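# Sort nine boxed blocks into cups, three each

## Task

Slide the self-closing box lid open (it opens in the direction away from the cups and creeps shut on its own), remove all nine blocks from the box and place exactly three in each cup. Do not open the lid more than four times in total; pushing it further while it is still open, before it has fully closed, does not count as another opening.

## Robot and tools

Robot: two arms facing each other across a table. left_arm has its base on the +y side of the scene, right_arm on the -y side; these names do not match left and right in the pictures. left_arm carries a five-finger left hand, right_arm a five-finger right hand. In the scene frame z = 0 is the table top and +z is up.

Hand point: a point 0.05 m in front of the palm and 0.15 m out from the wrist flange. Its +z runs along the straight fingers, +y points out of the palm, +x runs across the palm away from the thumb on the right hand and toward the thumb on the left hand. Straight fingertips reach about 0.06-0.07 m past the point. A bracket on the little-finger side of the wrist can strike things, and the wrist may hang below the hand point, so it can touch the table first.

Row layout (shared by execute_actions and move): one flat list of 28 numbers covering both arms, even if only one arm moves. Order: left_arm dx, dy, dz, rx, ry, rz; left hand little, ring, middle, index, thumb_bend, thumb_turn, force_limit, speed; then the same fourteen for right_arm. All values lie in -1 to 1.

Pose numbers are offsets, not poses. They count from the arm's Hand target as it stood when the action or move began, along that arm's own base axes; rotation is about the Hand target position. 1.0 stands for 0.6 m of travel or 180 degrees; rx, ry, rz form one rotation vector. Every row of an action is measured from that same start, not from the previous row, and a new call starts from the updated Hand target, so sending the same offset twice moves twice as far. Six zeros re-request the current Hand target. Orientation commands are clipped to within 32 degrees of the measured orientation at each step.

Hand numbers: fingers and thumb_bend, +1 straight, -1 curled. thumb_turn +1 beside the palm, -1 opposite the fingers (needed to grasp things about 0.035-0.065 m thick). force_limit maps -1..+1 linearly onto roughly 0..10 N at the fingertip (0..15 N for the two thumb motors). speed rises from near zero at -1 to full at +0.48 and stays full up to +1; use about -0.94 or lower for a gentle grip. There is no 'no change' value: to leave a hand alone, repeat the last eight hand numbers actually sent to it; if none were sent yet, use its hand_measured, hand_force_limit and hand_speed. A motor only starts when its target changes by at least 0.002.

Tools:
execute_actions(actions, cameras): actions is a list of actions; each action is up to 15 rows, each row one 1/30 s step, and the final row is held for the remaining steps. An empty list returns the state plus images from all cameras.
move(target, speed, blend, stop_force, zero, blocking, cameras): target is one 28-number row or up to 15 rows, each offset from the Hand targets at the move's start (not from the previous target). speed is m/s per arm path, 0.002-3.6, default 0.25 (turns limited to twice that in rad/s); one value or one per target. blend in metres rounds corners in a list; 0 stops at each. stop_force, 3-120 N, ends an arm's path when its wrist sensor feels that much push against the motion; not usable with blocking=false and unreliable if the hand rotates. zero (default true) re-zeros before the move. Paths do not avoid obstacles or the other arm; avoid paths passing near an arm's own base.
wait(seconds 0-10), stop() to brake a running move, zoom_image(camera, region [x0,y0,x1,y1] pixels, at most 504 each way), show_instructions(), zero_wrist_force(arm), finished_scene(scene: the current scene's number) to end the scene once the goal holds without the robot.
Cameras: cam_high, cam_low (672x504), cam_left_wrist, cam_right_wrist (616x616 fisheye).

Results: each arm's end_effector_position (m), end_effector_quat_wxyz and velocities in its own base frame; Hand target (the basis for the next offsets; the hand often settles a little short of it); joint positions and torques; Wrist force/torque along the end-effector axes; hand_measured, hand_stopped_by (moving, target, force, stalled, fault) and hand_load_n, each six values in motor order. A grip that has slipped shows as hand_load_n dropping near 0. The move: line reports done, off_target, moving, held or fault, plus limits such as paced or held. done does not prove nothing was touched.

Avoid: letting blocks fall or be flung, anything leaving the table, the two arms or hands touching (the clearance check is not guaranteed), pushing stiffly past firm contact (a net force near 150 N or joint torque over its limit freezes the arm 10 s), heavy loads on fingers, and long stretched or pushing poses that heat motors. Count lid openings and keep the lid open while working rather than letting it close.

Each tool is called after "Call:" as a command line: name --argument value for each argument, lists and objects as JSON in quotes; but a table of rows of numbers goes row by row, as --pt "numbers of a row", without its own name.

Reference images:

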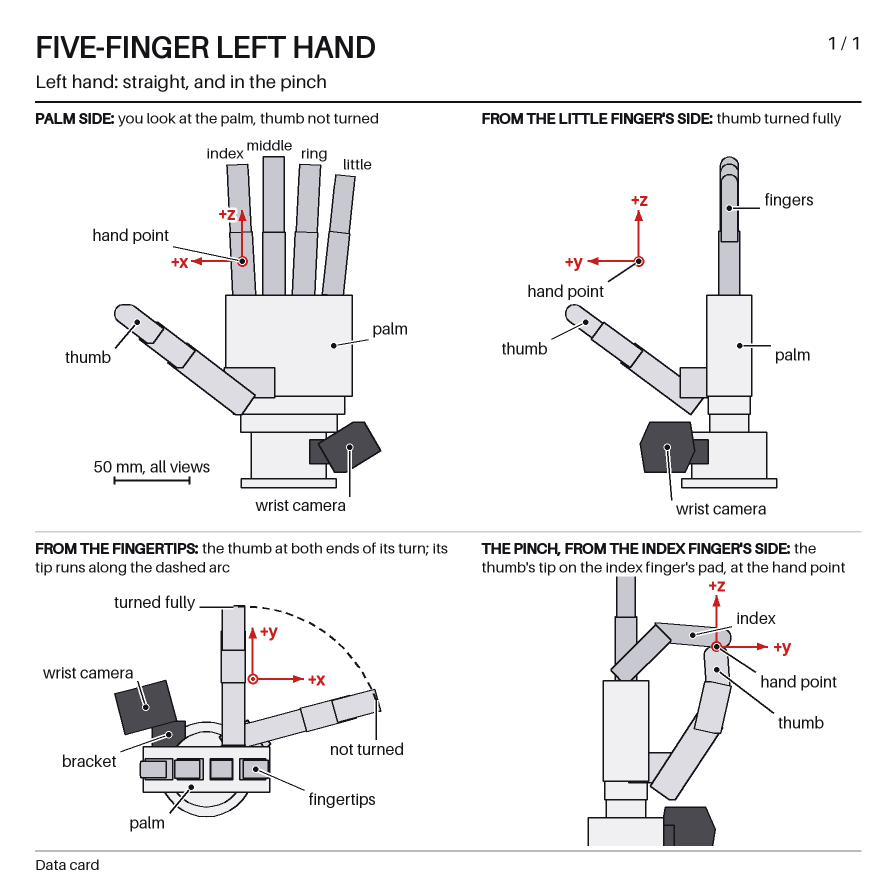

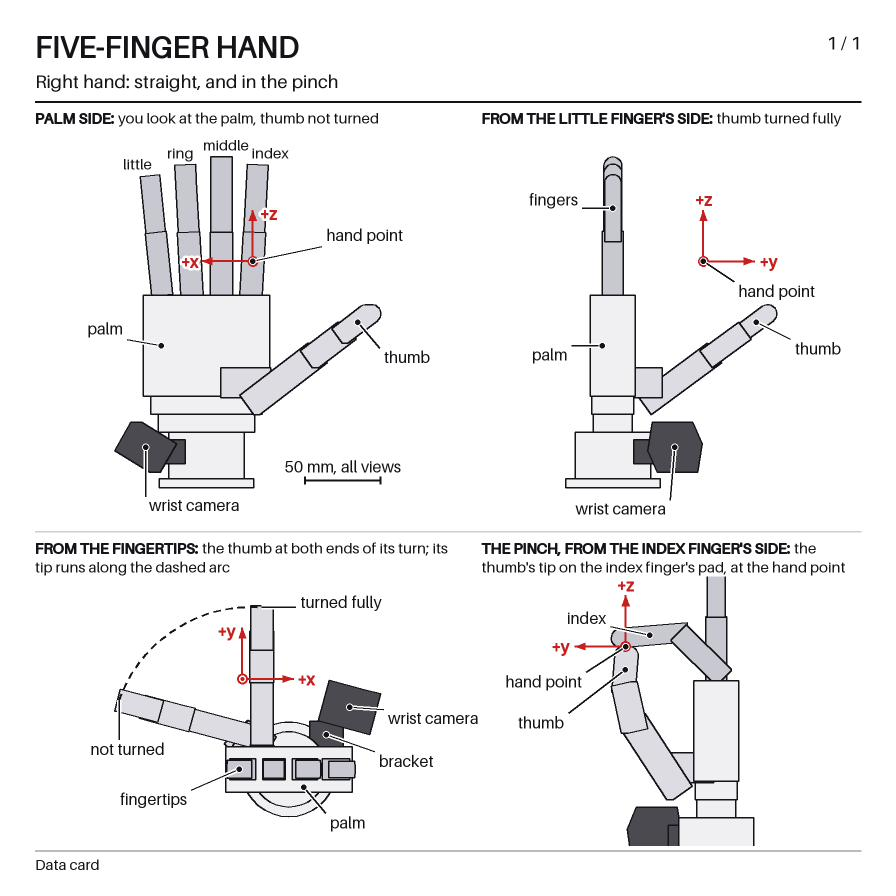

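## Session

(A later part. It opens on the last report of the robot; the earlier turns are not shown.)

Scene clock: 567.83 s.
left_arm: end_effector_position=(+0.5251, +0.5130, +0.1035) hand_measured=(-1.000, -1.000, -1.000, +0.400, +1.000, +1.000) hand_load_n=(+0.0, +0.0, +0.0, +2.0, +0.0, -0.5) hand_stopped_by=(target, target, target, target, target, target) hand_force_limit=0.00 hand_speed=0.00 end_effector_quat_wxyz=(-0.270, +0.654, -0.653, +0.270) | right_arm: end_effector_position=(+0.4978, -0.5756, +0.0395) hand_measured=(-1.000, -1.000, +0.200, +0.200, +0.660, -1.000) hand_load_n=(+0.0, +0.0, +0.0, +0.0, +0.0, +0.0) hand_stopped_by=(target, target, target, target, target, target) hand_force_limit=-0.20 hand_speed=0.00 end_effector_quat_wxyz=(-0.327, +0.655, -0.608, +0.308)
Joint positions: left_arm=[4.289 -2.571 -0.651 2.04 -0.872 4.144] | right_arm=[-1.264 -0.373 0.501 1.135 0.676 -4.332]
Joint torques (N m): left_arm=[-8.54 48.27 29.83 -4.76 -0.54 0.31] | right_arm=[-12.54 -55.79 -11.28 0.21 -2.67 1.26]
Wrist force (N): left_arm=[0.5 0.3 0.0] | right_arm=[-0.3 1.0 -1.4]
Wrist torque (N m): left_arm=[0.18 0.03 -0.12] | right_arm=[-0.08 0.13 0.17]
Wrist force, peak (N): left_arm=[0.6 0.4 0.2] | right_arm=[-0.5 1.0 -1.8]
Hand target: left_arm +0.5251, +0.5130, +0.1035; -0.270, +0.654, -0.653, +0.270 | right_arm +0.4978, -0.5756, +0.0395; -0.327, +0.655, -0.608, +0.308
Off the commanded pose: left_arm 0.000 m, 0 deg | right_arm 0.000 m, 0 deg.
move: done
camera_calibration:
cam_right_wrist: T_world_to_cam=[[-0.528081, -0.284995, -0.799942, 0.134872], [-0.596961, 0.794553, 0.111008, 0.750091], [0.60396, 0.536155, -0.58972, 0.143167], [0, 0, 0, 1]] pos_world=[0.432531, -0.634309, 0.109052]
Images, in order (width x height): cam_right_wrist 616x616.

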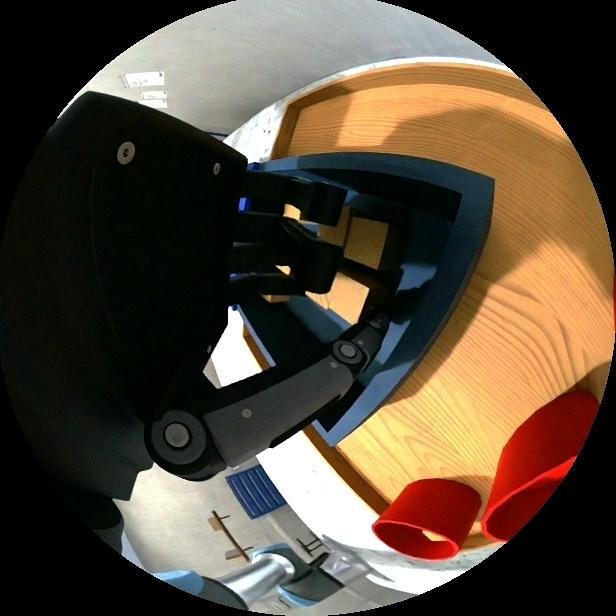

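Call:
execute_actions --actions '[[[0,0,0,0,0,0,-1,-1,-1,0.4,1,1,0,0, 0,0,0,0,0,0,-1,-1,-0.2,-0.2,0.1,-1,-0.2,-0.9]]]'

Call:
wait --seconds 1.5

Call:
move --pt "0 0 0 0 0 0 -1 -1 -1 0.4 1 1 0 0 0 0 0.06 0 0 0 -1 -1 -0.2 -0.2 0.1 -1 -0.2 -0.9" --speed 0.05 --cameras '["cam_right_wrist"]'

Call:
zoom_image --camera "cam_right_wrist" --region '[260, 170, 440, 370]'

Scene clock: 575.47 s.
left_arm: end_effector_position=(+0.5251, +0.5130, +0.1035) hand_measured=(-1.000, -1.000, -1.000, +0.400, +1.000, +1.000) hand_load_n=(+0.0, +0.0, +0.0, +1.5, +0.0, +0.0) hand_stopped_by=(target, target, target, target, target, target) hand_force_limit=0.00 hand_speed=0.00 end_effector_quat_wxyz=(-0.270, +0.654, -0.653, +0.270) | right_arm: end_effector_position=(+0.4978, -0.5756, +0.0395) hand_measured=(-1.000, -1.000, +0.100, +0.072, +0.604, -1.000) hand_load_n=(+0.0, +0.0, +4.0, +7.5, +7.5, +0.5) hand_stopped_by=(target, target, force, force, force, target) hand_force_limit=-0.20 hand_speed=-0.90 end_effector_quat_wxyz=(-0.327, +0.655, -0.608, +0.308)
Joint positions: left_arm=[4.289 -2.571 -0.651 2.04 -0.872 4.144] | right_arm=[-1.264 -0.373 0.501 1.135 0.676 -4.332]
Joint torques (N m): left_arm=[-8.36 48.31 28.45 -4.73 -0.38 -0.11] | right_arm=[-5.06 -56.01 -11.4 0.35 -2.39 1.3]
Wrist force (N): left_arm=[0.4 0.2 0.1] | right_arm=[-0.5 0.2 -1.9]
Wrist torque (N m): left_arm=[0.17 0.04 -0.12] | right_arm=[-0.12 0.17 0.14]
Wrist force, peak (N): left_arm=[0.4 0.5 0.1] | right_arm=[-0.2 1.1 -2.0]
Hand target: left_arm +0.5251, +0.5130, +0.1035; -0.270, +0.654, -0.653, +0.270 | right_arm +0.4978, -0.5756, +0.0395; -0.327, +0.655, -0.608, +0.308
Off the commanded pose: left_arm 0.000 m, 0 deg | right_arm 0.000 m, 0 deg.

Scene clock: 576.97 s.
left_arm: end_effector_position=(+0.5251, +0.5130, +0.1035) hand_measured=(-1.000, -1.000, -1.000, +0.400, +1.000, +1.000) hand_load_n=(+0.0, +0.0, +0.0, +1.5, +0.0, +0.0) hand_stopped_by=(target, target, target, target, target, target) hand_force_limit=0.00 hand_speed=0.00 end_effector_quat_wxyz=(-0.270, +0.654, -0.653, +0.270) | right_arm: end_effector_position=(+0.4978, -0.5756, +0.0395) hand_measured=(-1.000, -1.000, +0.100, +0.072, +0.604, -1.000) hand_load_n=(+0.0, +0.0, +4.0, +7.5, +7.5, +0.5) hand_stopped_by=(target, target, force, force, force, target) hand_force_limit=-0.20 hand_speed=-0.90 end_effector_quat_wxyz=(-0.327, +0.655, -0.608, +0.308)
Joint positions: left_arm=[4.289 -2.571 -0.651 2.04 -0.872 4.144] | right_arm=[-1.264 -0.373 0.501 1.135 0.676 -4.332]
Joint torques (N m): left_arm=[-9.43 48.94 28.42 -4.83 -0.35 0.27] | right_arm=[-1.78 -56.2 -11.25 0.27 -0.95 1.18]
Wrist force (N): left_arm=[0.3 0.2 0.2] | right_arm=[-0.5 0.2 -2.0]
Wrist torque (N m): left_arm=[0.16 0.05 -0.12] | right_arm=[-0.12 0.17 0.14]
Wrist force, peak (N): left_arm=[0.3 0.4 0.3] | right_arm=[-0.5 0.1 -2.2]
Hand target: left_arm +0.5251, +0.5130, +0.1035; -0.270, +0.654, -0.653, +0.270 | right_arm +0.4978, -0.5756, +0.0395; -0.327, +0.655, -0.608, +0.308
Off the commanded pose: left_arm 0.000 m, 0 deg | right_arm 0.000 m, 0 deg.
wait: 1.50 s; at rest by 0.17 s

Scene clock: 578.20 s.
left_arm: end_effector_position=(+0.5251, +0.5130, +0.1035) hand_measured=(-1.000, -1.000, -1.000, +0.400, +1.000, +1.000) hand_load_n=(+0.0, +0.0, +0.0, +2.0, +0.0, +0.0) hand_stopped_by=(target, target, target, target, target, target) hand_force_limit=0.00 hand_speed=0.00 end_effector_quat_wxyz=(-0.270, +0.654, -0.653, +0.270) | right_arm: end_effector_position=(+0.4978, -0.5756, +0.0754) hand_measured=(-1.000, -1.000, +0.100, +0.072, +0.604, -1.000) hand_load_n=(+0.0, +0.0, +4.0, +7.5, +7.5, +0.5) hand_stopped_by=(target, target, force, force, force, target) hand_force_limit=-0.20 hand_speed=-0.90 end_effector_quat_wxyz=(-0.327, +0.655, -0.608, +0.308)
Joint positions: left_arm=[4.289 -2.571 -0.651 2.04 -0.872 4.144] | right_arm=[-1.264 -0.39 0.443 1.21 0.676 -4.332]
Joint torques (N m): left_arm=[-8.78 48.82 29.21 -4.55 -0.37 0.15] | right_arm=[-1.7 -60.84 -24.91 4.14 0.03 -1.29]
Wrist force (N): left_arm=[0.4 0.2 0.0] | right_arm=[-0.6 1.2 -1.1]
Wrist torque (N m): left_arm=[0.17 0.04 -0.12] | right_arm=[-0.07 0.17 0.15]
Wrist force, peak (N): left_arm=[0.5 0.5 0.1] | right_arm=[-0.6 0.4 -2.0]
Hand target: left_arm +0.5251, +0.5130, +0.1035; -0.270, +0.654, -0.653, +0.270 | right_arm +0.4978, -0.5756, +0.0755; -0.327, +0.655, -0.608, +0.308
Off the commanded pose: left_arm 0.000 m, 0 deg | right_arm 0.000 m, 0 deg.
move: done
camera_calibration:
cam_right_wrist: T_world_to_cam=[[-0.528004, -0.285138, -0.799943, 0.163466], [-0.596998, 0.794549, 0.110835, 0.746145], [0.60399, 0.536086, -0.589752, 0.164285], [0, 0, 0, 1]] pos_world=[0.432531, -0.634309, 0.144952]
Images, in order (width x height): cam_right_wrist 616x616.

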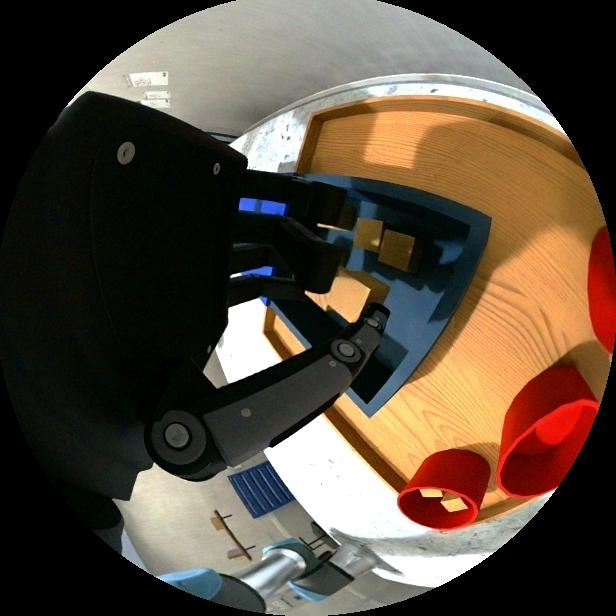

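Scaled by 2.520 from the camera's 616x616 image, which has a finer 880x880 frame.

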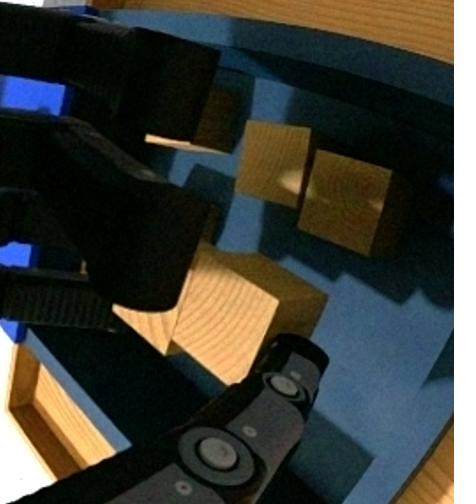

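Call:
move --pt "0 0 0 0 0 0 -1 -1 -1 0.4 1 1 0 0 0 0 0.05 0 0 0 -1 -1 -0.2 -0.2 0.1 -1 -0.2 -0.9" --pt "0 0 0 0 0 0 -1 -1 -1 0.4 1 1 0 0 -0.2977 -0.026 0.05 0 0 0 -1 -1 -0.2 -0.2 0.1 -1 -0.2 -0.9" --speed '[0.1,0.18]' --blend '[0.015,0]' --cameras '["cam_right_wrist"]'

Call:
zoom_image --camera "cam_right_wrist" --region '[300, 200, 480, 380]'

Scene clock: 587.33 s.
left_arm: end_effector_position=(+0.5251, +0.5130, +0.1035) hand_measured=(-1.000, -1.000, -1.000, +0.400, +1.000, +1.000) hand_load_n=(+0.0, +0.0, +0.0, +1.5, +0.0, +0.0) hand_stopped_by=(target, target, target, target, target, target) hand_force_limit=0.00 hand_speed=0.00 end_effector_quat_wxyz=(-0.270, +0.654, -0.653, +0.270) | right_arm: end_effector_position=(+0.3193, -0.5912, +0.1055) hand_measured=(-1.000, -1.000, +0.100, +0.072, +0.604, -1.000) hand_load_n=(+0.0, +0.0, +4.0, +7.5, +8.0, +0.5) hand_stopped_by=(target, target, force, force, force, target) hand_force_limit=-0.20 hand_speed=-0.90 end_effector_quat_wxyz=(-0.327, +0.655, -0.608, +0.308)
Joint positions: left_arm=[4.289 -2.571 -0.651 2.04 -0.872 4.144] | right_arm=[-1.534 -0.573 0.815 1.371 0.64 -4.772]
Joint torques (N m): left_arm=[-7.92 50.03 29.91 -4.71 -0.23 0.37] | right_arm=[-12.72 -66.81 -11.26 4.64 -2.77 -2.23]
Wrist force (N): left_arm=[0.3 0.1 0.1] | right_arm=[-0.6 1.6 -1.2]
Wrist torque (N m): left_arm=[0.16 0.05 -0.12] | right_arm=[-0.01 0.18 0.15]
Wrist force, peak (N): left_arm=[0.7 0.3 0.1] | right_arm=[-0.4 2.4 -1.6]
Hand target: left_arm +0.5251, +0.5130, +0.1035; -0.270, +0.654, -0.653, +0.270 | right_arm +0.3192, -0.5912, +0.1055; -0.327, +0.655, -0.608, +0.308
Off the commanded pose: left_arm 0.000 m, 0 deg | right_arm 0.000 m, 0 deg.
move: done
camera_calibration:
cam_right_wrist: T_world_to_cam=[[-0.528098, -0.285012, -0.799925, 0.0889498], [-0.596914, 0.794596, 0.11096, 0.648626], [0.603992, 0.536084, -0.589752, 0.29821], [0, 0, 0, 1]] pos_world=[0.254031, -0.649909, 0.175052]
Images, in order (width x height): cam_right_wrist 616x616.

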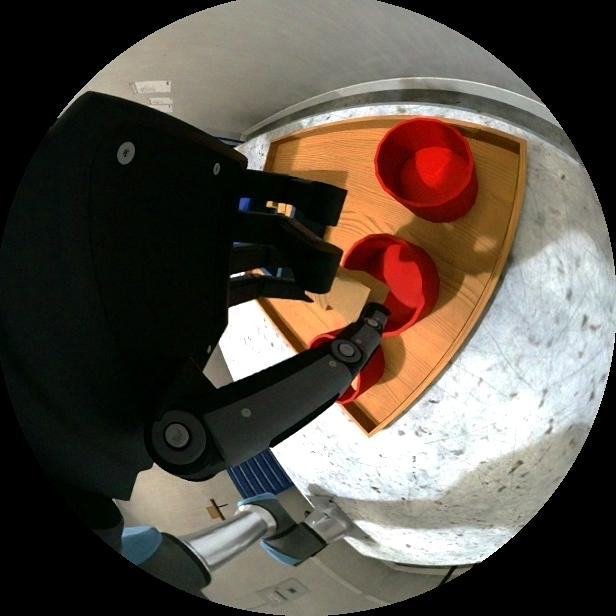

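Scaled by 2.800 from the camera's 616x616 image, which has a finer 880x880 frame.

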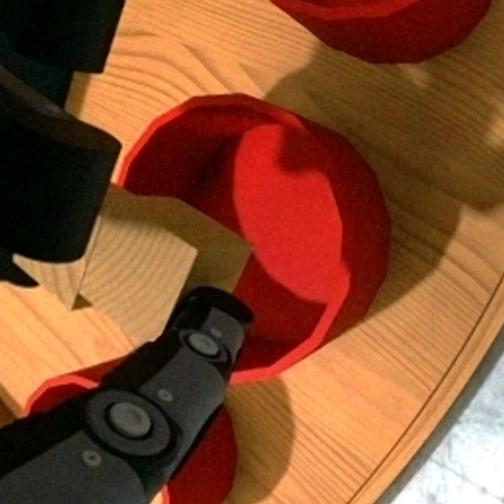

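Call:
move --pt "0 0 0 0 0 0 -1 -1 -1 0.4 1 1 0 0 -0.0064 -0.0068 -0.01 0 0 0 -1 -1 -0.2 -0.2 0.1 -1 -0.2 -0.9" --pt "0 0 0 0 0 0 -1 -1 -1 0.4 1 1 0 0 -0.0064 -0.0068 -0.0533 0 0 0 -1 -1 -0.2 -0.2 0.1 -1 -0.2 -0.9" --speed 0.06 --blend '[0.004,0]' --stop_force 8

Call:
execute_actions --actions '[[[0,0,0,0,0,0,-1,-1,-1,0.4,1,1,0,0, 0,0,0,0,0,0,-1,-1,0.26,0.26,0.78,-1,-0.2,-0.7]]]'

Call:
move --pt "0 0 0 0 0 0 -1 -1 -1 0.4 1 1 0 0 0 0 0.05 0 0 0 -1 -1 0.26 0.26 0.78 -1 -0.2 -0.7" --speed 0.1 --cameras '["cam_right_wrist"]'

Scene clock: 603.77 s.
left_arm: end_effector_position=(+0.5251, +0.5130, +0.1035) hand_measured=(-1.000, -1.000, -1.000, +0.400, +1.000, +1.000) hand_load_n=(+0.0, +0.0, +0.0, +1.5, +0.0, +0.0) hand_stopped_by=(target, target, target, target, target, target) hand_force_limit=0.00 hand_speed=0.00 end_effector_quat_wxyz=(-0.270, +0.654, -0.653, +0.270) | right_arm: end_effector_position=(+0.3153, -0.5953, +0.0735) hand_measured=(-1.000, -1.000, +0.100, +0.072, +0.604, -1.000) hand_load_n=(+0.0, +0.0, +4.5, +7.5, +8.0, +0.0) hand_stopped_by=(target, target, force, force, force, target) hand_force_limit=-0.20 hand_speed=-0.90 end_effector_quat_wxyz=(-0.327, +0.655, -0.608, +0.308)
Joint positions: left_arm=[4.289 -2.571 -0.651 2.04 -0.872 4.144] | right_arm=[-1.54 -0.536 0.829 1.328 0.64 -4.782]
Joint torques (N m): left_arm=[-9.49 48.89 29.22 -4.82 -0.55 0.39] | right_arm=[-14.33 -51.03 -10.33 0.62 -2.5 1.41]
Wrist force (N): left_arm=[0.4 0.2 0.2] | right_arm=[-0.4 1.5 -0.9]
Wrist torque (N m): left_arm=[0.16 0.03 -0.12] | right_arm=[-0.03 0.14 0.15]
Wrist force, peak (N): left_arm=[0.4 0.4 0.4] | right_arm=[-0.7 2.0 -1.0]
Hand target: left_arm +0.5251, +0.5130, +0.1035; -0.270, +0.654, -0.653, +0.270 | right_arm +0.3153, -0.5953, +0.0735; -0.327, +0.655, -0.608, +0.308
Off the commanded pose: left_arm 0.000 m, 0 deg | right_arm 0.000 m, 0 deg.
move: done

Scene clock: 604.47 s.
left_arm: end_effector_position=(+0.5251, +0.5130, +0.1035) hand_measured=(-1.000, -1.000, -1.000, +0.400, +1.000, +1.000) hand_load_n=(+0.0, +0.0, +0.0, +1.5, +0.0, +0.0) hand_stopped_by=(target, target, target, target, target, target) hand_force_limit=0.00 hand_speed=0.00 end_effector_quat_wxyz=(-0.270, +0.654, -0.653, +0.270) | right_arm: end_effector_position=(+0.3153, -0.5953, +0.0735) hand_measured=(-1.000, -1.000, +0.260, +0.260, +0.780, -1.000) hand_load_n=(+0.0, +0.0, +0.0, +0.0, +0.0, +0.0) hand_stopped_by=(target, target, target, target, target, target) hand_force_limit=-0.20 hand_speed=-0.70 end_effector_quat_wxyz=(-0.327, +0.655, -0.608, +0.308)
Joint positions: left_arm=[4.289 -2.571 -0.651 2.04 -0.872 4.144] | right_arm=[-1.54 -0.536 0.829 1.328 0.64 -4.782]
Joint torques (N m): left_arm=[-8.07 49.59 30.02 -4.79 -0.22 0.4] | right_arm=[-12.81 -51.45 -10.44 0.77 -2.61 1.27]
Wrist force (N): left_arm=[0.3 0.4 0.1] | right_arm=[-0.6 1.5 -1.1]
Wrist torque (N m): left_arm=[0.19 0.05 -0.13] | right_arm=[-0.01 0.17 0.15]
Wrist force, peak (N): left_arm=[0.6 0.2 0.2] | right_arm=[-0.7 1.6 -1.3]
Hand target: left_arm +0.5251, +0.5130, +0.1035; -0.270, +0.654, -0.653, +0.270 | right_arm +0.3153, -0.5953, +0.0735; -0.327, +0.655, -0.608, +0.308
Off the commanded pose: left_arm 0.000 m, 0 deg | right_arm 0.000 m, 0 deg.

Scene clock: 605.43 s.
left_arm: end_effector_position=(+0.5251, +0.5130, +0.1035) hand_measured=(-1.000, -1.000, -1.000, +0.400, +1.000, +1.000) hand_load_n=(+0.0, +0.0, +0.0, +2.0, +0.0, +0.0) hand_stopped_by=(target, target, target, target, target, target) hand_force_limit=0.00 hand_speed=0.00 end_effector_quat_wxyz=(-0.270, +0.654, -0.653, +0.270) | right_arm: end_effector_position=(+0.3153, -0.5953, +0.1033) hand_measured=(-1.000, -1.000, +0.260, +0.260, +0.780, -1.000) hand_load_n=(+0.0, +0.0, +0.0, +0.0, +0.0, +0.0) hand_stopped_by=(target, target, target, target, target, target) hand_force_limit=-0.20 hand_speed=-0.70 end_effector_quat_wxyz=(-0.327, +0.655, -0.608, +0.308)
Joint positions: left_arm=[4.289 -2.571 -0.651 2.04 -0.872 4.144] | right_arm=[-1.54 -0.561 0.8 1.383 0.64 -4.782]
Joint torques (N m): left_arm=[-7.93 50.3 28.98 -4.89 -0.57 0.39] | right_arm=[-6.92 -67.48 -25.58 4.5 -1.43 -1.23]
Wrist force (N): left_arm=[0.5 0.3 0.1] | right_arm=[-0.5 1.3 -0.8]
Wrist torque (N m): left_arm=[0.18 0.03 -0.12] | right_arm=[-0.06 0.15 0.15]
Wrist force, peak (N): left_arm=[0.6 0.4 0.2] | right_arm=[-0.7 1.9 -1.0]
Hand target: left_arm +0.5251, +0.5130, +0.1035; -0.270, +0.654, -0.653, +0.270 | right_arm +0.3153, -0.5953, +0.1035; -0.327, +0.655, -0.608, +0.308
Off the commanded pose: left_arm 0.000 m, 0 deg | right_arm 0.000 m, 0 deg.
move: done
camera_calibration:
cam_right_wrist: T_world_to_cam=[[-0.528098, -0.285012, -0.799925, 0.0839618], [-0.596914, 0.794596, 0.11096, 0.6498], [0.603992, 0.536084, -0.589752, 0.301466], [0, 0, 0, 1]] pos_world=[0.250131, -0.654009, 0.172852]
Images, in order (width x height): cam_right_wrist 616x616.

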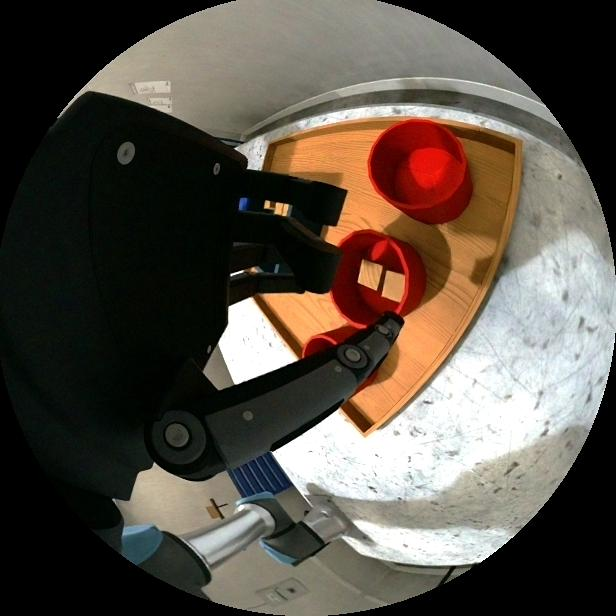

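Call:
move --pt "0 0 0 0 0 0 -1 -1 -1 0.4 1 1 0 0 0.315 -0.022 -0.0222 0 0 0 -1 -1 0.22 0.22 0.72 -1 -0.2 0" --speed 0.18 --cameras '["cam_right_wrist"]'

Call:
zoom_image --camera "cam_right_wrist" --region '[290, 150, 470, 360]'

Scene clock: 639.60 s.
left_arm: end_effector_position=(+0.5251, +0.5130, +0.1035) hand_measured=(-1.000, -1.000, -1.000, +0.400, +1.000, +1.000) hand_load_n=(+0.0, +0.0, +0.0, +2.0, +0.0, +0.0) hand_stopped_by=(target, target, target, target, target, target) hand_force_limit=0.00 hand_speed=0.00 end_effector_quat_wxyz=(-0.270, +0.654, -0.653, +0.270) | right_arm: end_effector_position=(+0.5038, -0.6074, +0.0899) hand_measured=(-1.000, -1.000, +0.220, +0.220, +0.720, -1.000) hand_load_n=(+0.5, +0.0, +0.0, +0.0, +0.0, +0.0) hand_stopped_by=(target, target, target, target, target, target) hand_force_limit=-0.20 hand_speed=0.00 end_effector_quat_wxyz=(-0.319, +0.647, -0.609, +0.329)
Joint positions: left_arm=[4.289 -2.571 -0.651 2.04 -0.872 4.144] | right_arm=[-1.272 -0.213 0.035 1.373 0.673 -4.292]
Joint torques (N m): left_arm=[-7.17 48.69 27.99 -4.72 -0.17 0.39] | right_arm=[10.8 -58.26 -25.67 3.98 0.22 2.19]
Wrist force (N): left_arm=[0.3 0.3 0.0] | right_arm=[-0.4 1.1 -1.0]
Wrist torque (N m): left_arm=[0.18 0.06 -0.13] | right_arm=[-0.10 0.11 0.00]
Wrist force, peak (N): left_arm=[0.5 0.5 0.2] | right_arm=[-0.2 2.1 -2.2]
Hand target: left_arm +0.5251, +0.5130, +0.1035; -0.270, +0.654, -0.653, +0.270 | right_arm +0.5043, -0.6085, +0.0902; -0.327, +0.655, -0.608, +0.308
Off the commanded pose: left_arm 0.000 m, 0 deg | right_arm 0.001 m, 3 deg.
elbow stopped short (right arm): the move would have taken joint 3 (elbow) straighter than the controller allows.
move: off_target (right_arm)
camera_calibration:
cam_right_wrist: T_world_to_cam=[[-0.519357, -0.293501, -0.802575, 0.160014], [-0.57426, 0.815373, 0.0734299, 0.777918], [0.632846, 0.499023, -0.592015, 0.149387], [0, 0, 0, 1]] pos_world=[0.435292, -0.661877, 0.15974]
Images, in order (width x height): cam_right_wrist 616x616.

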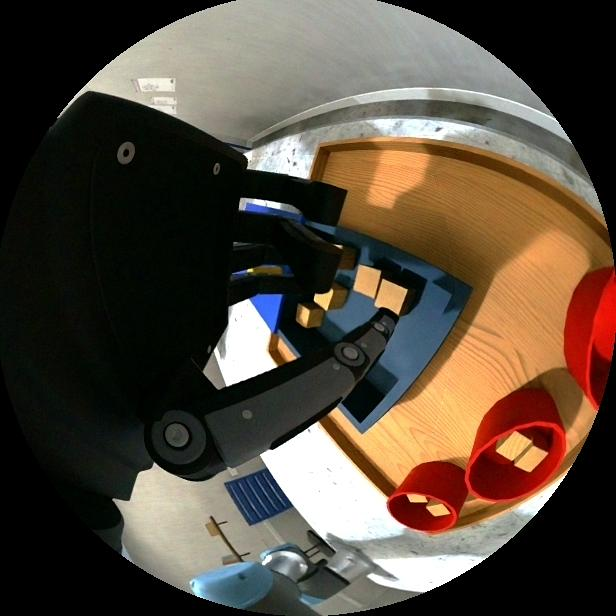

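Scaled by 2.400 from the camera's 616x616 image, which has a finer 880x880 frame.

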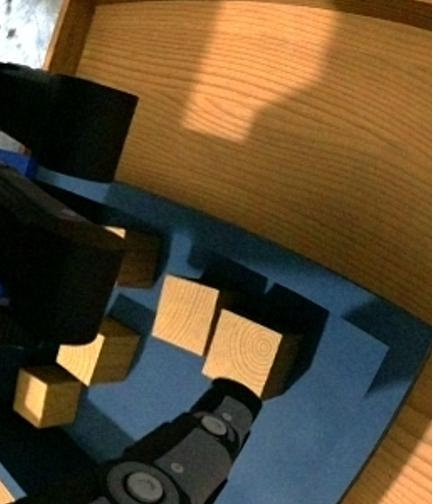

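Call:
move --pt "0 0 0 0 0 0 -1 -1 -1 0.4 1 1 0 0 -0.1395 0.0092 0 0 0 0 -1 -1 0.22 0.22 1 1 -0.2 0.4" --speed 0.12

Call:
execute_actions --actions '[[[0,0,0,0,0,0,-1,-1,-1,0.4,1,1,0,0, 0,0,0,0,0,0,-1,-1,0.715,-1,1,1,-0.2,0.4]]]'

Call:
move --pt "0 0 0 0 0 0 -1 -1 -1 0.4 1 1 0 0 0.0385 0.0014 -0.0745 0 0 0 -1 -1 0.715 -1 1 1 -0.2 0.4" --speed 0.04 --stop_force 5

Call:
move --pt "0 0 0 0 0 0 -1 -1 -1 0.4 1 1 0 0 -0.0013 0.0367 -0.0025 0 0 0 -1 -1 0.715 -1 1 1 -0.2 0.4" --speed 0.03

Call:
move --pt "0 0 0 0 0 0 -1 -1 -1 0.4 1 1 0 0 -0.005 0 0.0417 0 0 0 -1 -1 0.715 -1 1 1 -0.2 0.4" --pt "0 0 0 0 0 0 -1 -1 -1 0.4 1 1 0 0 -0.0407 -0.0382 0.0417 0 0 0 -1 -1 0.715 -1 1 1 -0.2 0.4" --speed 0.08 --blend '[0.005,0]' --cameras '["cam_right_wrist","cam_high"]'

Scene clock: 667.03 s.
left_arm: end_effector_position=(+0.5251, +0.5130, +0.1035) hand_measured=(-1.000, -1.000, -1.000, +0.400, +1.000, +1.000) hand_load_n=(+0.0, +0.0, +0.0, +2.0, +0.0, +0.0) hand_stopped_by=(target, target, target, target, target, target) hand_force_limit=0.00 hand_speed=0.00 end_effector_quat_wxyz=(-0.270, +0.654, -0.653, +0.270) | right_arm: end_effector_position=(+0.4206, -0.6030, +0.0902) hand_measured=(-1.000, -1.000, +0.220, +0.220, +1.000, +1.000) hand_load_n=(+0.0, +0.0, +0.0, +0.0, +0.0, +0.0) hand_stopped_by=(target, target, target, target, target, target) hand_force_limit=-0.20 hand_speed=0.40 end_effector_quat_wxyz=(-0.327, +0.655, -0.608, +0.307)
Joint positions: left_arm=[4.289 -2.571 -0.651 2.04 -0.872 4.144] | right_arm=[-1.383 -0.415 0.491 1.336 0.649 -4.521]
Joint torques (N m): left_arm=[-8.44 48.46 28.57 -4.6 -0.12 0.42] | right_arm=[-13.74 -72.19 -10.06 0.07 -2.72 2.16]
Wrist force (N): left_arm=[0.2 0.2 0.2] | right_arm=[-0.5 1.5 -1.3]
Wrist torque (N m): left_arm=[0.17 0.08 -0.14] | right_arm=[-0.01 0.16 -0.02]
Wrist force, peak (N): left_arm=[0.5 0.4 0.1] | right_arm=[-0.2 1.7 -1.6]
Hand target: left_arm +0.5251, +0.5130, +0.1035; -0.270, +0.654, -0.653, +0.270 | right_arm +0.4206, -0.6030, +0.0902; -0.327, +0.655, -0.608, +0.308
Off the commanded pose: left_arm 0.000 m, 0 deg | right_arm 0.000 m, 0 deg.
move: done

Scene clock: 667.73 s.
left_arm: end_effector_position=(+0.5251, +0.5130, +0.1035) hand_measured=(-1.000, -1.000, -1.000, +0.400, +1.000, +1.000) hand_load_n=(+0.0, +0.0, +0.0, +1.5, +0.0, -0.5) hand_stopped_by=(target, target, target, target, target, target) hand_force_limit=0.00 hand_speed=0.00 end_effector_quat_wxyz=(-0.270, +0.654, -0.653, +0.270) | right_arm: end_effector_position=(+0.4206, -0.6030, +0.0902) hand_measured=(-1.000, -1.000, +0.716, -1.000, +1.000, +1.000) hand_load_n=(+0.0, +0.0, +0.0, +0.0, +0.0, +0.0) hand_stopped_by=(target, target, target, target, target, target) hand_force_limit=-0.20 hand_speed=0.40 end_effector_quat_wxyz=(-0.327, +0.655, -0.608, +0.308)
Joint positions: left_arm=[4.289 -2.571 -0.651 2.04 -0.872 4.144] | right_arm=[-1.383 -0.415 0.492 1.335 0.649 -4.521]
Joint torques (N m): left_arm=[-8.58 49.09 27.41 -4.69 -0.4 0.71] | right_arm=[-14.16 -70.99 -10.41 0.46 -2.67 2.3]
Wrist force (N): left_arm=[0.4 0.4 0.4] | right_arm=[-0.4 1.1 -1.3]
Wrist torque (N m): left_arm=[0.18 0.05 -0.13] | right_arm=[-0.06 0.17 -0.04]
Wrist force, peak (N): left_arm=[0.4 0.4 0.4] | right_arm=[-0.1 1.5 -1.4]
Hand target: left_arm +0.5251, +0.5130, +0.1035; -0.270, +0.654, -0.653, +0.270 | right_arm +0.4206, -0.6030, +0.0902; -0.327, +0.655, -0.608, +0.308
Off the commanded pose: left_arm 0.000 m, 0 deg | right_arm 0.000 m, 0 deg.

Scene clock: 670.27 s.
left_arm: end_effector_position=(+0.5251, +0.5130, +0.1035) hand_measured=(-1.000, -1.000, -1.000, +0.400, +1.000, +1.000) hand_load_n=(+0.0, +0.0, +0.0, +2.0, +0.0, +0.0) hand_stopped_by=(target, target, target, target, target, target) hand_force_limit=0.00 hand_speed=0.00 end_effector_quat_wxyz=(-0.270, +0.654, -0.653, +0.270) | right_arm: end_effector_position=(+0.4426, -0.6021, +0.0476) hand_measured=(-1.000, -1.000, +0.716, -1.000, +1.000, +1.000) hand_load_n=(+0.0, +0.0, +1.5, +0.0, +0.0, +0.0) hand_stopped_by=(target, target, target, target, target, target) hand_force_limit=-0.20 hand_speed=0.40 end_effector_quat_wxyz=(-0.327, +0.655, -0.608, +0.308)
Joint positions: left_arm=[4.289 -2.571 -0.651 2.04 -0.872 4.144] | right_arm=[-1.351 -0.36 0.481 1.251 0.654 -4.47]
Joint torques (N m): left_arm=[-8.19 48.98 27.89 -4.67 -0.31 0.55] | right_arm=[-13.47 -69.16 -10.05 4.2 -1.71 -1.2]
Wrist force (N): left_arm=[0.2 0.2 0.1] | right_arm=[-0.1 -1.3 -3.7]
Wrist torque (N m): left_arm=[0.16 0.08 -0.13] | right_arm=[0.03 0.22 -0.06]
Wrist force, peak (N): left_arm=[0.4 0.5 0.1] | right_arm=[-0.7 -5.1 -7.7]
Hand target: left_arm +0.5251, +0.5130, +0.1035; -0.270, +0.654, -0.653, +0.270 | right_arm +0.4426, -0.6021, +0.0476; -0.327, +0.655, -0.607, +0.308 (not the last commanded pose)
Off the commanded pose: left_arm 0.000 m, 0 deg | right_arm 0.002 m, 0 deg.
move: contact (right_arm)

Scene clock: 671.60 s.
left_arm: end_effector_position=(+0.5251, +0.5130, +0.1035) hand_measured=(-1.000, -1.000, -1.000, +0.400, +1.000, +1.000) hand_load_n=(+0.0, +0.0, +0.0, +2.0, +0.0, +0.0) hand_stopped_by=(target, target, target, target, target, target) hand_force_limit=0.00 hand_speed=0.00 end_effector_quat_wxyz=(-0.270, +0.654, -0.653, +0.270) | right_arm: end_effector_position=(+0.4418, -0.5801, +0.0461) hand_measured=(-1.000, -1.000, +0.716, -1.000, +1.000, +1.000) hand_load_n=(+0.0, +0.0, +5.0, +0.0, +0.0, +0.0) hand_stopped_by=(target, target, target, target, target, target) hand_force_limit=-0.20 hand_speed=0.40 end_effector_quat_wxyz=(-0.327, +0.655, -0.607, +0.308)
Joint positions: left_arm=[4.289 -2.571 -0.651 2.04 -0.872 4.144] | right_arm=[-1.345 -0.45 0.662 1.151 0.656 -4.46]
Joint torques (N m): left_arm=[-8.48 49.35 27.74 -4.6 -0.32 0.61] | right_arm=[11.45 -64.87 -6.61 0.19 0.87 2.29]
Wrist force (N): left_arm=[0.4 0.2 0.2] | right_arm=[2.2 -5.8 -5.5]
Wrist torque (N m): left_arm=[0.15 0.05 -0.12] | right_arm=[0.21 0.38 -0.10]
Wrist force, peak (N): left_arm=[0.6 0.4 0.3] | right_arm=[2.1 -6.1 -5.5]
Hand target: left_arm +0.5251, +0.5130, +0.1035; -0.270, +0.654, -0.653, +0.270 | right_arm +0.4418, -0.5801, +0.0461; -0.327, +0.655, -0.607, +0.308
Off the commanded pose: left_arm 0.000 m, 0 deg | right_arm 0.000 m, 0 deg.
move: done

Scene clock: 673.00 s.
left_arm: end_effector_position=(+0.5251, +0.5130, +0.1035) hand_measured=(-1.000, -1.000, -1.000, +0.400, +1.000, +1.000) hand_load_n=(+0.0, +0.0, +0.0, +2.0, +0.0, +0.0) hand_stopped_by=(target, target, target, target, target, target) hand_force_limit=0.00 hand_speed=0.00 end_effector_quat_wxyz=(-0.270, +0.654, -0.653, +0.270) | right_arm: end_effector_position=(+0.4174, -0.6030, +0.0711) hand_measured=(-1.000, -1.000, +0.716, -1.000, +1.000, +1.000) hand_load_n=(+0.0, +0.0, -0.5, +0.0, +0.0, +0.0) hand_stopped_by=(target, target, target, target, target, target) hand_force_limit=-0.20 hand_speed=0.40 end_effector_quat_wxyz=(-0.327, +0.655, -0.608, +0.308)
Joint positions: left_arm=[4.289 -2.571 -0.651 2.04 -0.872 4.144] | right_arm=[-1.387 -0.411 0.534 1.295 0.648 -4.528]
Joint torques (N m): left_arm=[-8.09 49.77 27.68 -4.79 -0.01 0.5] | right_arm=[-14.07 -56.49 -25.82 4.39 -2.74 -2.13]
Wrist force (N): left_arm=[0.3 0.3 0.1] | right_arm=[-0.7 1.0 -1.1]
Wrist torque (N m): left_arm=[0.18 0.05 -0.13] | right_arm=[-0.09 0.21 0.11]
Wrist force, peak (N): left_arm=[0.5 0.4 0.2] | right_arm=[2.1 -5.7 -5.3]
Hand target: left_arm +0.5251, +0.5130, +0.1035; -0.270, +0.654, -0.653, +0.270 | right_arm +0.4174, -0.6030, +0.0711; -0.327, +0.655, -0.607, +0.308
Off the commanded pose: left_arm 0.000 m, 0 deg | right_arm 0.000 m, 0 deg.
move: done
camera_calibration:
cam_right_wrist: T_world_to_cam=[[-0.528065, -0.28509, -0.79992, 0.10984], [-0.597041, 0.794497, 0.110978, 0.720274], [0.603895, 0.536189, -0.589756, 0.225048], [0, 0, 0, 1]] pos_world=[0.35213, -0.661609, 0.140652]
Images, in order (width x height): cam_high 672x504, cam_right_wrist 616x616.

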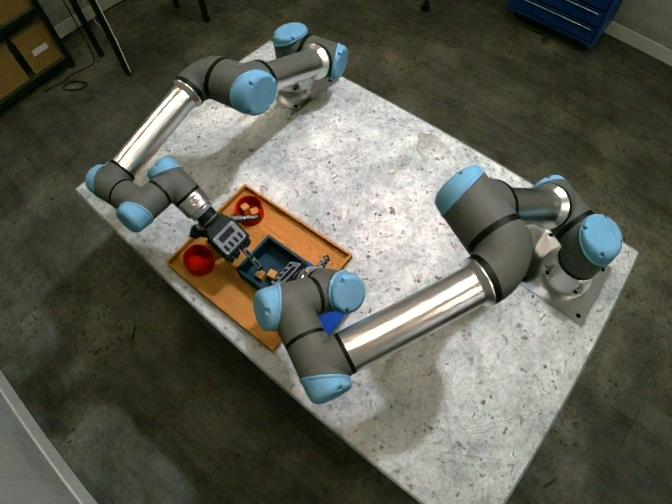

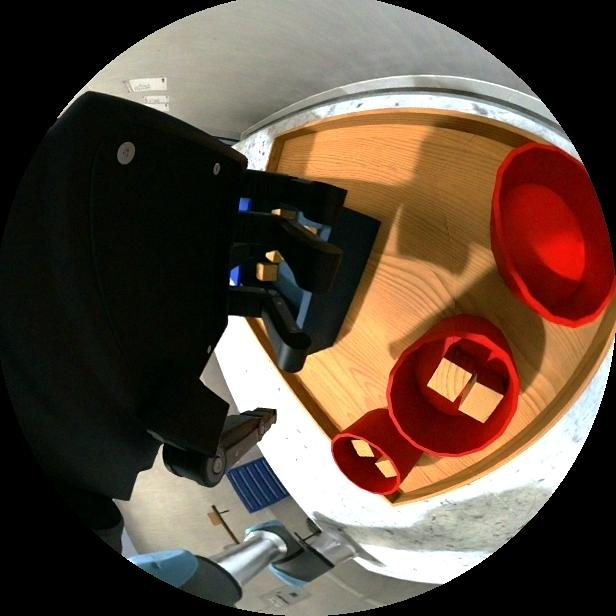

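Call:
move --pt "0 0 0 0 0 0 -1 -1 -1 0.4 1 1 0 0 0 0 -0.0433 0 0 0 -1 -1 0.715 -1 1 1 -0.2 0.4" --speed 0.03 --stop_force 5

Call:
move --pt "0 0 0 0 0 0 -1 -1 -1 0.4 1 1 0 0 -0.0013 0.0367 -0.0025 0 0 0 -1 -1 0.715 -1 1 1 -0.2 0.4" --speed 0.03

Call:
move --pt "0 0 0 0 0 0 -1 -1 -1 0.4 1 1 0 0 -0.01 0 0.08 0 0 0 -1 -1 0.715 -1 1 1 -0.2 0.4" --speed 0.08

Call:
execute_actions --actions '[[[0,0,0,0,0,0,-1,-1,-1,0.4,1,1,0,0, 0,0,0,0,0,0,-1,-1,0.22,0.22,0.72,-1,-0.2,0.3]]]' --cameras '["cam_right_wrist"]'

Scene clock: 685.53 s.
left_arm: end_effector_position=(+0.5251, +0.5130, +0.1035) hand_measured=(-1.000, -1.000, -1.000, +0.400, +1.000, +1.000) hand_load_n=(+0.0, +0.0, +0.0, +1.5, +0.0, +0.0) hand_stopped_by=(target, target, target, target, target, target) hand_force_limit=0.00 hand_speed=0.00 end_effector_quat_wxyz=(-0.270, +0.654, -0.653, +0.270) | right_arm: end_effector_position=(+0.4173, -0.6030, +0.0474) hand_measured=(-1.000, -1.000, +0.716, -1.000, +1.000, +1.000) hand_load_n=(+0.0, +0.0, +1.0, +0.0, +0.0, +0.0) hand_stopped_by=(target, target, target, target, target, target) hand_force_limit=-0.20 hand_speed=0.40 end_effector_quat_wxyz=(-0.327, +0.655, -0.607, +0.308)
Joint positions: left_arm=[4.289 -2.571 -0.651 2.04 -0.872 4.144] | right_arm=[-1.388 -0.395 0.564 1.25 0.648 -4.529]
Joint torques (N m): left_arm=[-8.04 49.52 27.64 -4.75 0 0.76] | right_arm=[-0.48 -68.97 -23.64 3.87 0.58 -1.81]
Wrist force (N): left_arm=[0.3 0.2 0.2] | right_arm=[-0.8 -1.6 -4.5]
Wrist torque (N m): left_arm=[0.15 0.06 -0.13] | right_arm=[0.05 0.19 0.06]
Wrist force, peak (N): left_arm=[0.4 0.6 0.1] | right_arm=[-0.4 -5.3 -9.5]
Hand target: left_arm +0.5251, +0.5130, +0.1035; -0.270, +0.654, -0.653, +0.270 | right_arm +0.4174, -0.6030, +0.0474; -0.327, +0.655, -0.607, +0.308 (not the last commanded pose)
Off the commanded pose: left_arm 0.000 m, 0 deg | right_arm 0.002 m, 0 deg.
move: contact (right_arm)

Scene clock: 686.83 s.
left_arm: end_effector_position=(+0.5251, +0.5130, +0.1035) hand_measured=(-1.000, -1.000, -1.000, +0.400, +1.000, +1.000) hand_load_n=(+0.0, +0.5, +0.0, +1.5, +0.0, +0.0) hand_stopped_by=(target, target, target, target, target, target) hand_force_limit=0.00 hand_speed=0.00 end_effector_quat_wxyz=(-0.270, +0.654, -0.653, +0.270) | right_arm: end_effector_position=(+0.4166, -0.5810, +0.0459) hand_measured=(-1.000, -1.000, +0.716, -1.000, +1.000, +1.000) hand_load_n=(+0.0, +0.0, +4.5, +0.0, +0.0, +0.0) hand_stopped_by=(target, target, target, target, target, target) hand_force_limit=-0.20 hand_speed=0.40 end_effector_quat_wxyz=(-0.327, +0.655, -0.607, +0.307)
Joint positions: left_arm=[4.289 -2.571 -0.651 2.04 -0.872 4.144] | right_arm=[-1.383 -0.475 0.727 1.161 0.649 -4.521]
Joint torques (N m): left_arm=[-8.87 50 27.43 -4.62 0.09 0.84] | right_arm=[11.45 -64.47 -8.15 0.68 0.76 1.21]
Wrist force (N): left_arm=[0.5 0.3 0.2] | right_arm=[2.0 -5.5 -5.1]
Wrist torque (N m): left_arm=[0.17 0.03 -0.12] | right_arm=[0.19 0.40 0.05]
Wrist force, peak (N): left_arm=[0.4 0.4 0.2] | right_arm=[2.1 -5.3 -5.8]
Hand target: left_arm +0.5251, +0.5130, +0.1035; -0.270, +0.654, -0.653, +0.270 | right_arm +0.4166, -0.5810, +0.0459; -0.327, +0.655, -0.607, +0.308
Off the commanded pose: left_arm 0.000 m, 0 deg | right_arm 0.000 m, 0 deg.
move: done

Scene clock: 688.00 s.
left_arm: end_effector_position=(+0.5251, +0.5130, +0.1035) hand_measured=(-1.000, -1.000, -1.000, +0.400, +1.000, +1.000) hand_load_n=(+0.0, +0.0, +0.5, +1.5, +0.0, +0.0) hand_stopped_by=(target, target, target, target, target, target) hand_force_limit=0.00 hand_speed=0.00 end_effector_quat_wxyz=(-0.270, +0.654, -0.653, +0.270) | right_arm: end_effector_position=(+0.4106, -0.5810, +0.0938) hand_measured=(-1.000, -1.000, +0.716, -1.000, +1.000, +1.000) hand_load_n=(+0.0, +0.5, +0.0, +0.5, +0.0, +0.0) hand_stopped_by=(target, target, target, target, target, target) hand_force_limit=-0.20 hand_speed=0.40 end_effector_quat_wxyz=(-0.327, +0.655, -0.607, +0.308)
Joint positions: left_arm=[4.289 -2.571 -0.651 2.04 -0.872 4.144] | right_arm=[-1.392 -0.519 0.69 1.252 0.647 -4.535]
Joint torques (N m): left_arm=[-7.26 49.52 27.58 -4.64 0.23 0.61] | right_arm=[-13.52 -67.97 -24.81 4.84 -2.87 -2.22]
Wrist force (N): left_arm=[0.2 0.4 0.2] | right_arm=[-0.2 1.1 -1.4]
Wrist torque (N m): left_arm=[0.18 0.07 -0.14] | right_arm=[-0.08 0.14 0.15]
Wrist force, peak (N): left_arm=[0.4 0.5 0.1] | right_arm=[2.1 -5.4 -5.3]
Hand target: left_arm +0.5251, +0.5130, +0.1035; -0.270, +0.654, -0.653, +0.270 | right_arm +0.4106, -0.5810, +0.0939; -0.327, +0.655, -0.607, +0.308
Off the commanded pose: left_arm 0.000 m, 0 deg | right_arm 0.000 m, 0 deg.
move: done

Scene clock: 689.10 s.
left_arm: end_effector_position=(+0.5251, +0.5130, +0.1035) hand_measured=(-1.000, -1.000, -1.000, +0.400, +1.000, +1.000) hand_load_n=(+0.0, +0.0, +0.0, +2.0, +0.0, +0.0) hand_stopped_by=(target, target, target, target, target, target) hand_force_limit=0.00 hand_speed=0.00 end_effector_quat_wxyz=(-0.270, +0.654, -0.653, +0.270) | right_arm: end_effector_position=(+0.4106, -0.5810, +0.0939) hand_measured=(-1.000, -1.000, +0.220, +0.220, +0.720, -1.000) hand_load_n=(+0.0, +0.0, +0.0, +0.0, +0.0, +0.0) hand_stopped_by=(target, target, target, target, target, target) hand_force_limit=-0.20 hand_speed=0.30 end_effector_quat_wxyz=(-0.327, +0.655, -0.607, +0.308)
Joint positions: left_arm=[4.289 -2.571 -0.651 2.04 -0.872 4.144] | right_arm=[-1.392 -0.519 0.69 1.252 0.647 -4.535]
Joint torques (N m): left_arm=[-8.01 48.91 27.55 -4.5 0.18 0.78] | right_arm=[-14.17 -68.06 -25.41 4.3 -1.32 -2.06]
Wrist force (N): left_arm=[0.3 0.3 0.3] | right_arm=[-0.7 1.0 -1.4]
Wrist torque (N m): left_arm=[0.17 0.06 -0.13] | right_arm=[-0.10 0.20 0.12]
Wrist force, peak (N): left_arm=[0.5 0.4 0.2] | right_arm=[-0.3 1.4 -1.4]
Hand target: left_arm +0.5251, +0.5130, +0.1035; -0.270, +0.654, -0.653, +0.270 | right_arm +0.4106, -0.5810, +0.0939; -0.327, +0.655, -0.607, +0.308
Off the commanded pose: left_arm 0.000 m, 0 deg | right_arm 0.000 m, 0 deg.
camera_calibration:
cam_right_wrist: T_world_to_cam=[[-0.528014, -0.285045, -0.799969, 0.130779], [-0.59718, 0.794374, 0.111113, 0.696151], [0.603802, 0.536395, -0.589664, 0.230954], [0, 0, 0, 1]] pos_world=[0.34533, -0.639609, 0.163453]
Images, in order (width x height): cam_right_wrist 616x616.

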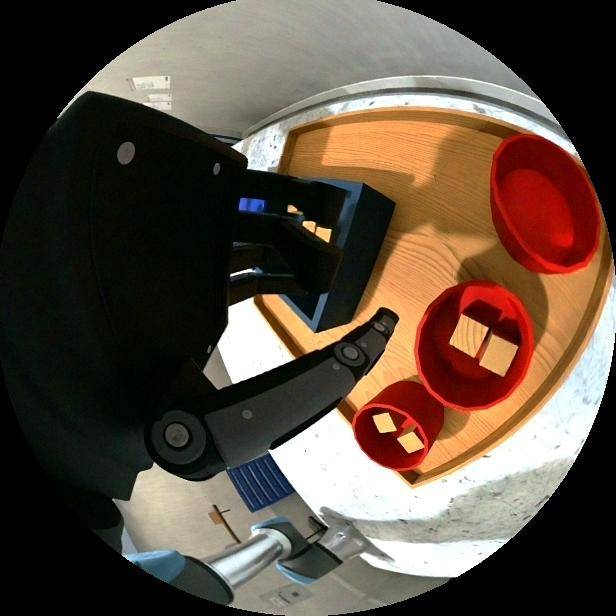

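Call:
move --pt "0 0 0 0 0 0 -1 -1 -1 0.4 1 1 0 0 0.1504 -0.0085 -0.0065 0 0 0 -1 -1 0.22 0.22 0.72 -1 -0.2 0.3" --speed 0.12 --cameras '["cam_right_wrist"]'

Call:
zoom_image --camera "cam_right_wrist" --region '[290, 150, 470, 360]'

Scene clock: 698.20 s.
left_arm: end_effector_position=(+0.5251, +0.5130, +0.1035) hand_measured=(-1.000, -1.000, -1.000, +0.400, +1.000, +1.000) hand_load_n=(+0.0, +0.0, +0.0, +2.0, +0.0, +0.0) hand_stopped_by=(target, target, target, target, target, target) hand_force_limit=0.00 hand_speed=0.00 end_effector_quat_wxyz=(-0.270, +0.654, -0.653, +0.270) | right_arm: end_effector_position=(+0.5008, -0.5860, +0.0900) hand_measured=(-1.000, -1.000, +0.220, +0.220, +0.720, -1.000) hand_load_n=(+0.0, +0.0, +0.0, +0.0, +0.0, +0.0) hand_stopped_by=(target, target, target, target, target, target) hand_force_limit=-0.20 hand_speed=0.30 end_effector_quat_wxyz=(-0.327, +0.655, -0.608, +0.308)
Joint positions: left_arm=[4.289 -2.571 -0.651 2.04 -0.872 4.144] | right_arm=[-1.264 -0.317 0.258 1.322 0.676 -4.333]
Joint torques (N m): left_arm=[-8.83 49.88 28.21 -4.67 -0.06 0.37] | right_arm=[9.79 -56.86 -25.8 4.48 0.14 -1.24]
Wrist force (N): left_arm=[0.3 0.3 0.1] | right_arm=[-0.7 1.1 -1.1]
Wrist torque (N m): left_arm=[0.18 0.05 -0.13] | right_arm=[-0.10 0.16 -0.02]
Wrist force, peak (N): left_arm=[0.4 0.5 0.1] | right_arm=[-0.2 1.8 -2.1]
Hand target: left_arm +0.5251, +0.5130, +0.1035; -0.270, +0.654, -0.653, +0.270 | right_arm +0.5008, -0.5861, +0.0900; -0.327, +0.655, -0.607, +0.308
Off the commanded pose: left_arm 0.000 m, 0 deg | right_arm 0.000 m, 0 deg.
move: done
camera_calibration:
cam_right_wrist: T_world_to_cam=[[-0.527911, -0.285164, -0.799995, 0.173743], [-0.59679, 0.794749, 0.110524, 0.75459], [0.604277, 0.535776, -0.58974, 0.176277], [0, 0, 0, 1]] pos_world=[0.435533, -0.64461, 0.159551]
Images, in order (width x height): cam_right_wrist 616x616.

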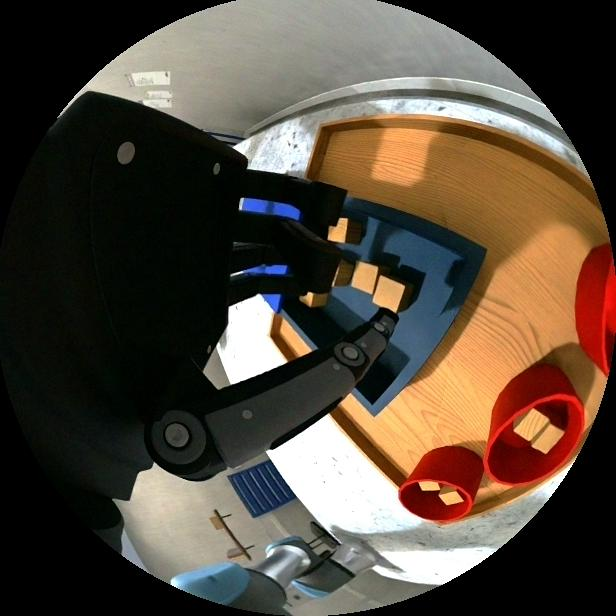

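Scaled by 2.400 from the camera's 616x616 image, which has a finer 880x880 frame.

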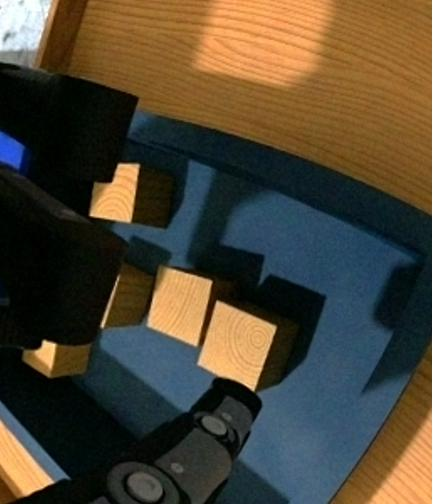

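Call:
move --pt "0 0 0 0 0 0 -1 -1 -1 0.4 1 1 0 0 0.0022 -0.001 -0.02 0 0 0 -1 -1 0.2 0.2 0.66 -1 -0.2 0.3" --pt "0 0 0 0 0 0 -1 -1 -1 0.4 1 1 0 0 0.0022 -0.001 -0.0842 0 0 0 -1 -1 0.2 0.2 0.66 -1 -0.2 0.3" --speed 0.05 --blend '[0.005,0]' --stop_force 8 --cameras '["cam_right_wrist"]'

Scene clock: 718.23 s.
left_arm: end_effector_position=(+0.5251, +0.5130, +0.1035) hand_measured=(-1.000, -1.000, -1.000, +0.400, +1.000, +1.000) hand_load_n=(+0.5, +0.5, +0.0, +2.0, +0.0, +0.0) hand_stopped_by=(target, target, target, target, target, target) hand_force_limit=0.00 hand_speed=0.00 end_effector_quat_wxyz=(-0.270, +0.654, -0.653, +0.270) | right_arm: end_effector_position=(+0.5021, -0.5867, +0.0395) hand_measured=(-1.000, -1.000, +0.200, +0.200, +0.660, -1.000) hand_load_n=(+0.0, +0.0, +0.0, +0.0, +0.0, +0.0) hand_stopped_by=(target, target, target, target, target, target) hand_force_limit=-0.20 hand_speed=0.30 end_effector_quat_wxyz=(-0.327, +0.655, -0.607, +0.308)
Joint positions: left_arm=[4.289 -2.571 -0.651 2.04 -0.872 4.144] | right_arm=[-1.263 -0.306 0.364 1.204 0.677 -4.331]
Joint torques (N m): left_arm=[-7.71 49.88 28.32 -4.74 0.01 0.62] | right_arm=[5.76 -72.37 -11.03 0.21 -1.27 1.36]
Wrist force (N): left_arm=[0.4 0.4 0.2] | right_arm=[-0.3 0.1 -1.8]
Wrist torque (N m): left_arm=[0.18 0.05 -0.13] | right_arm=[-0.09 0.17 -0.06]
Wrist force, peak (N): left_arm=[0.4 0.5 0.2] | right_arm=[-0.2 -0.4 -2.3]
Hand target: left_arm +0.5251, +0.5130, +0.1035; -0.270, +0.654, -0.653, +0.270 | right_arm +0.5021, -0.5867, +0.0395; -0.327, +0.655, -0.607, +0.308
Off the commanded pose: left_arm 0.000 m, 0 deg | right_arm 0.000 m, 0 deg.
move: done
camera_calibration:
cam_right_wrist: T_world_to_cam=[[-0.528014, -0.285045, -0.799969, 0.134002], [-0.59718, 0.794374, 0.111113, 0.761425], [0.603802, 0.536395, -0.589664, 0.146625], [0, 0, 0, 1]] pos_world=[0.43693, -0.645309, 0.109053]
Images, in order (width x height): cam_right_wrist 616x616.

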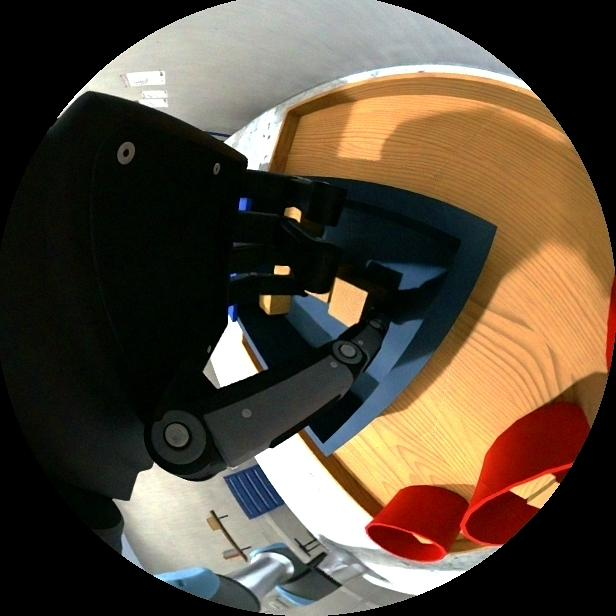

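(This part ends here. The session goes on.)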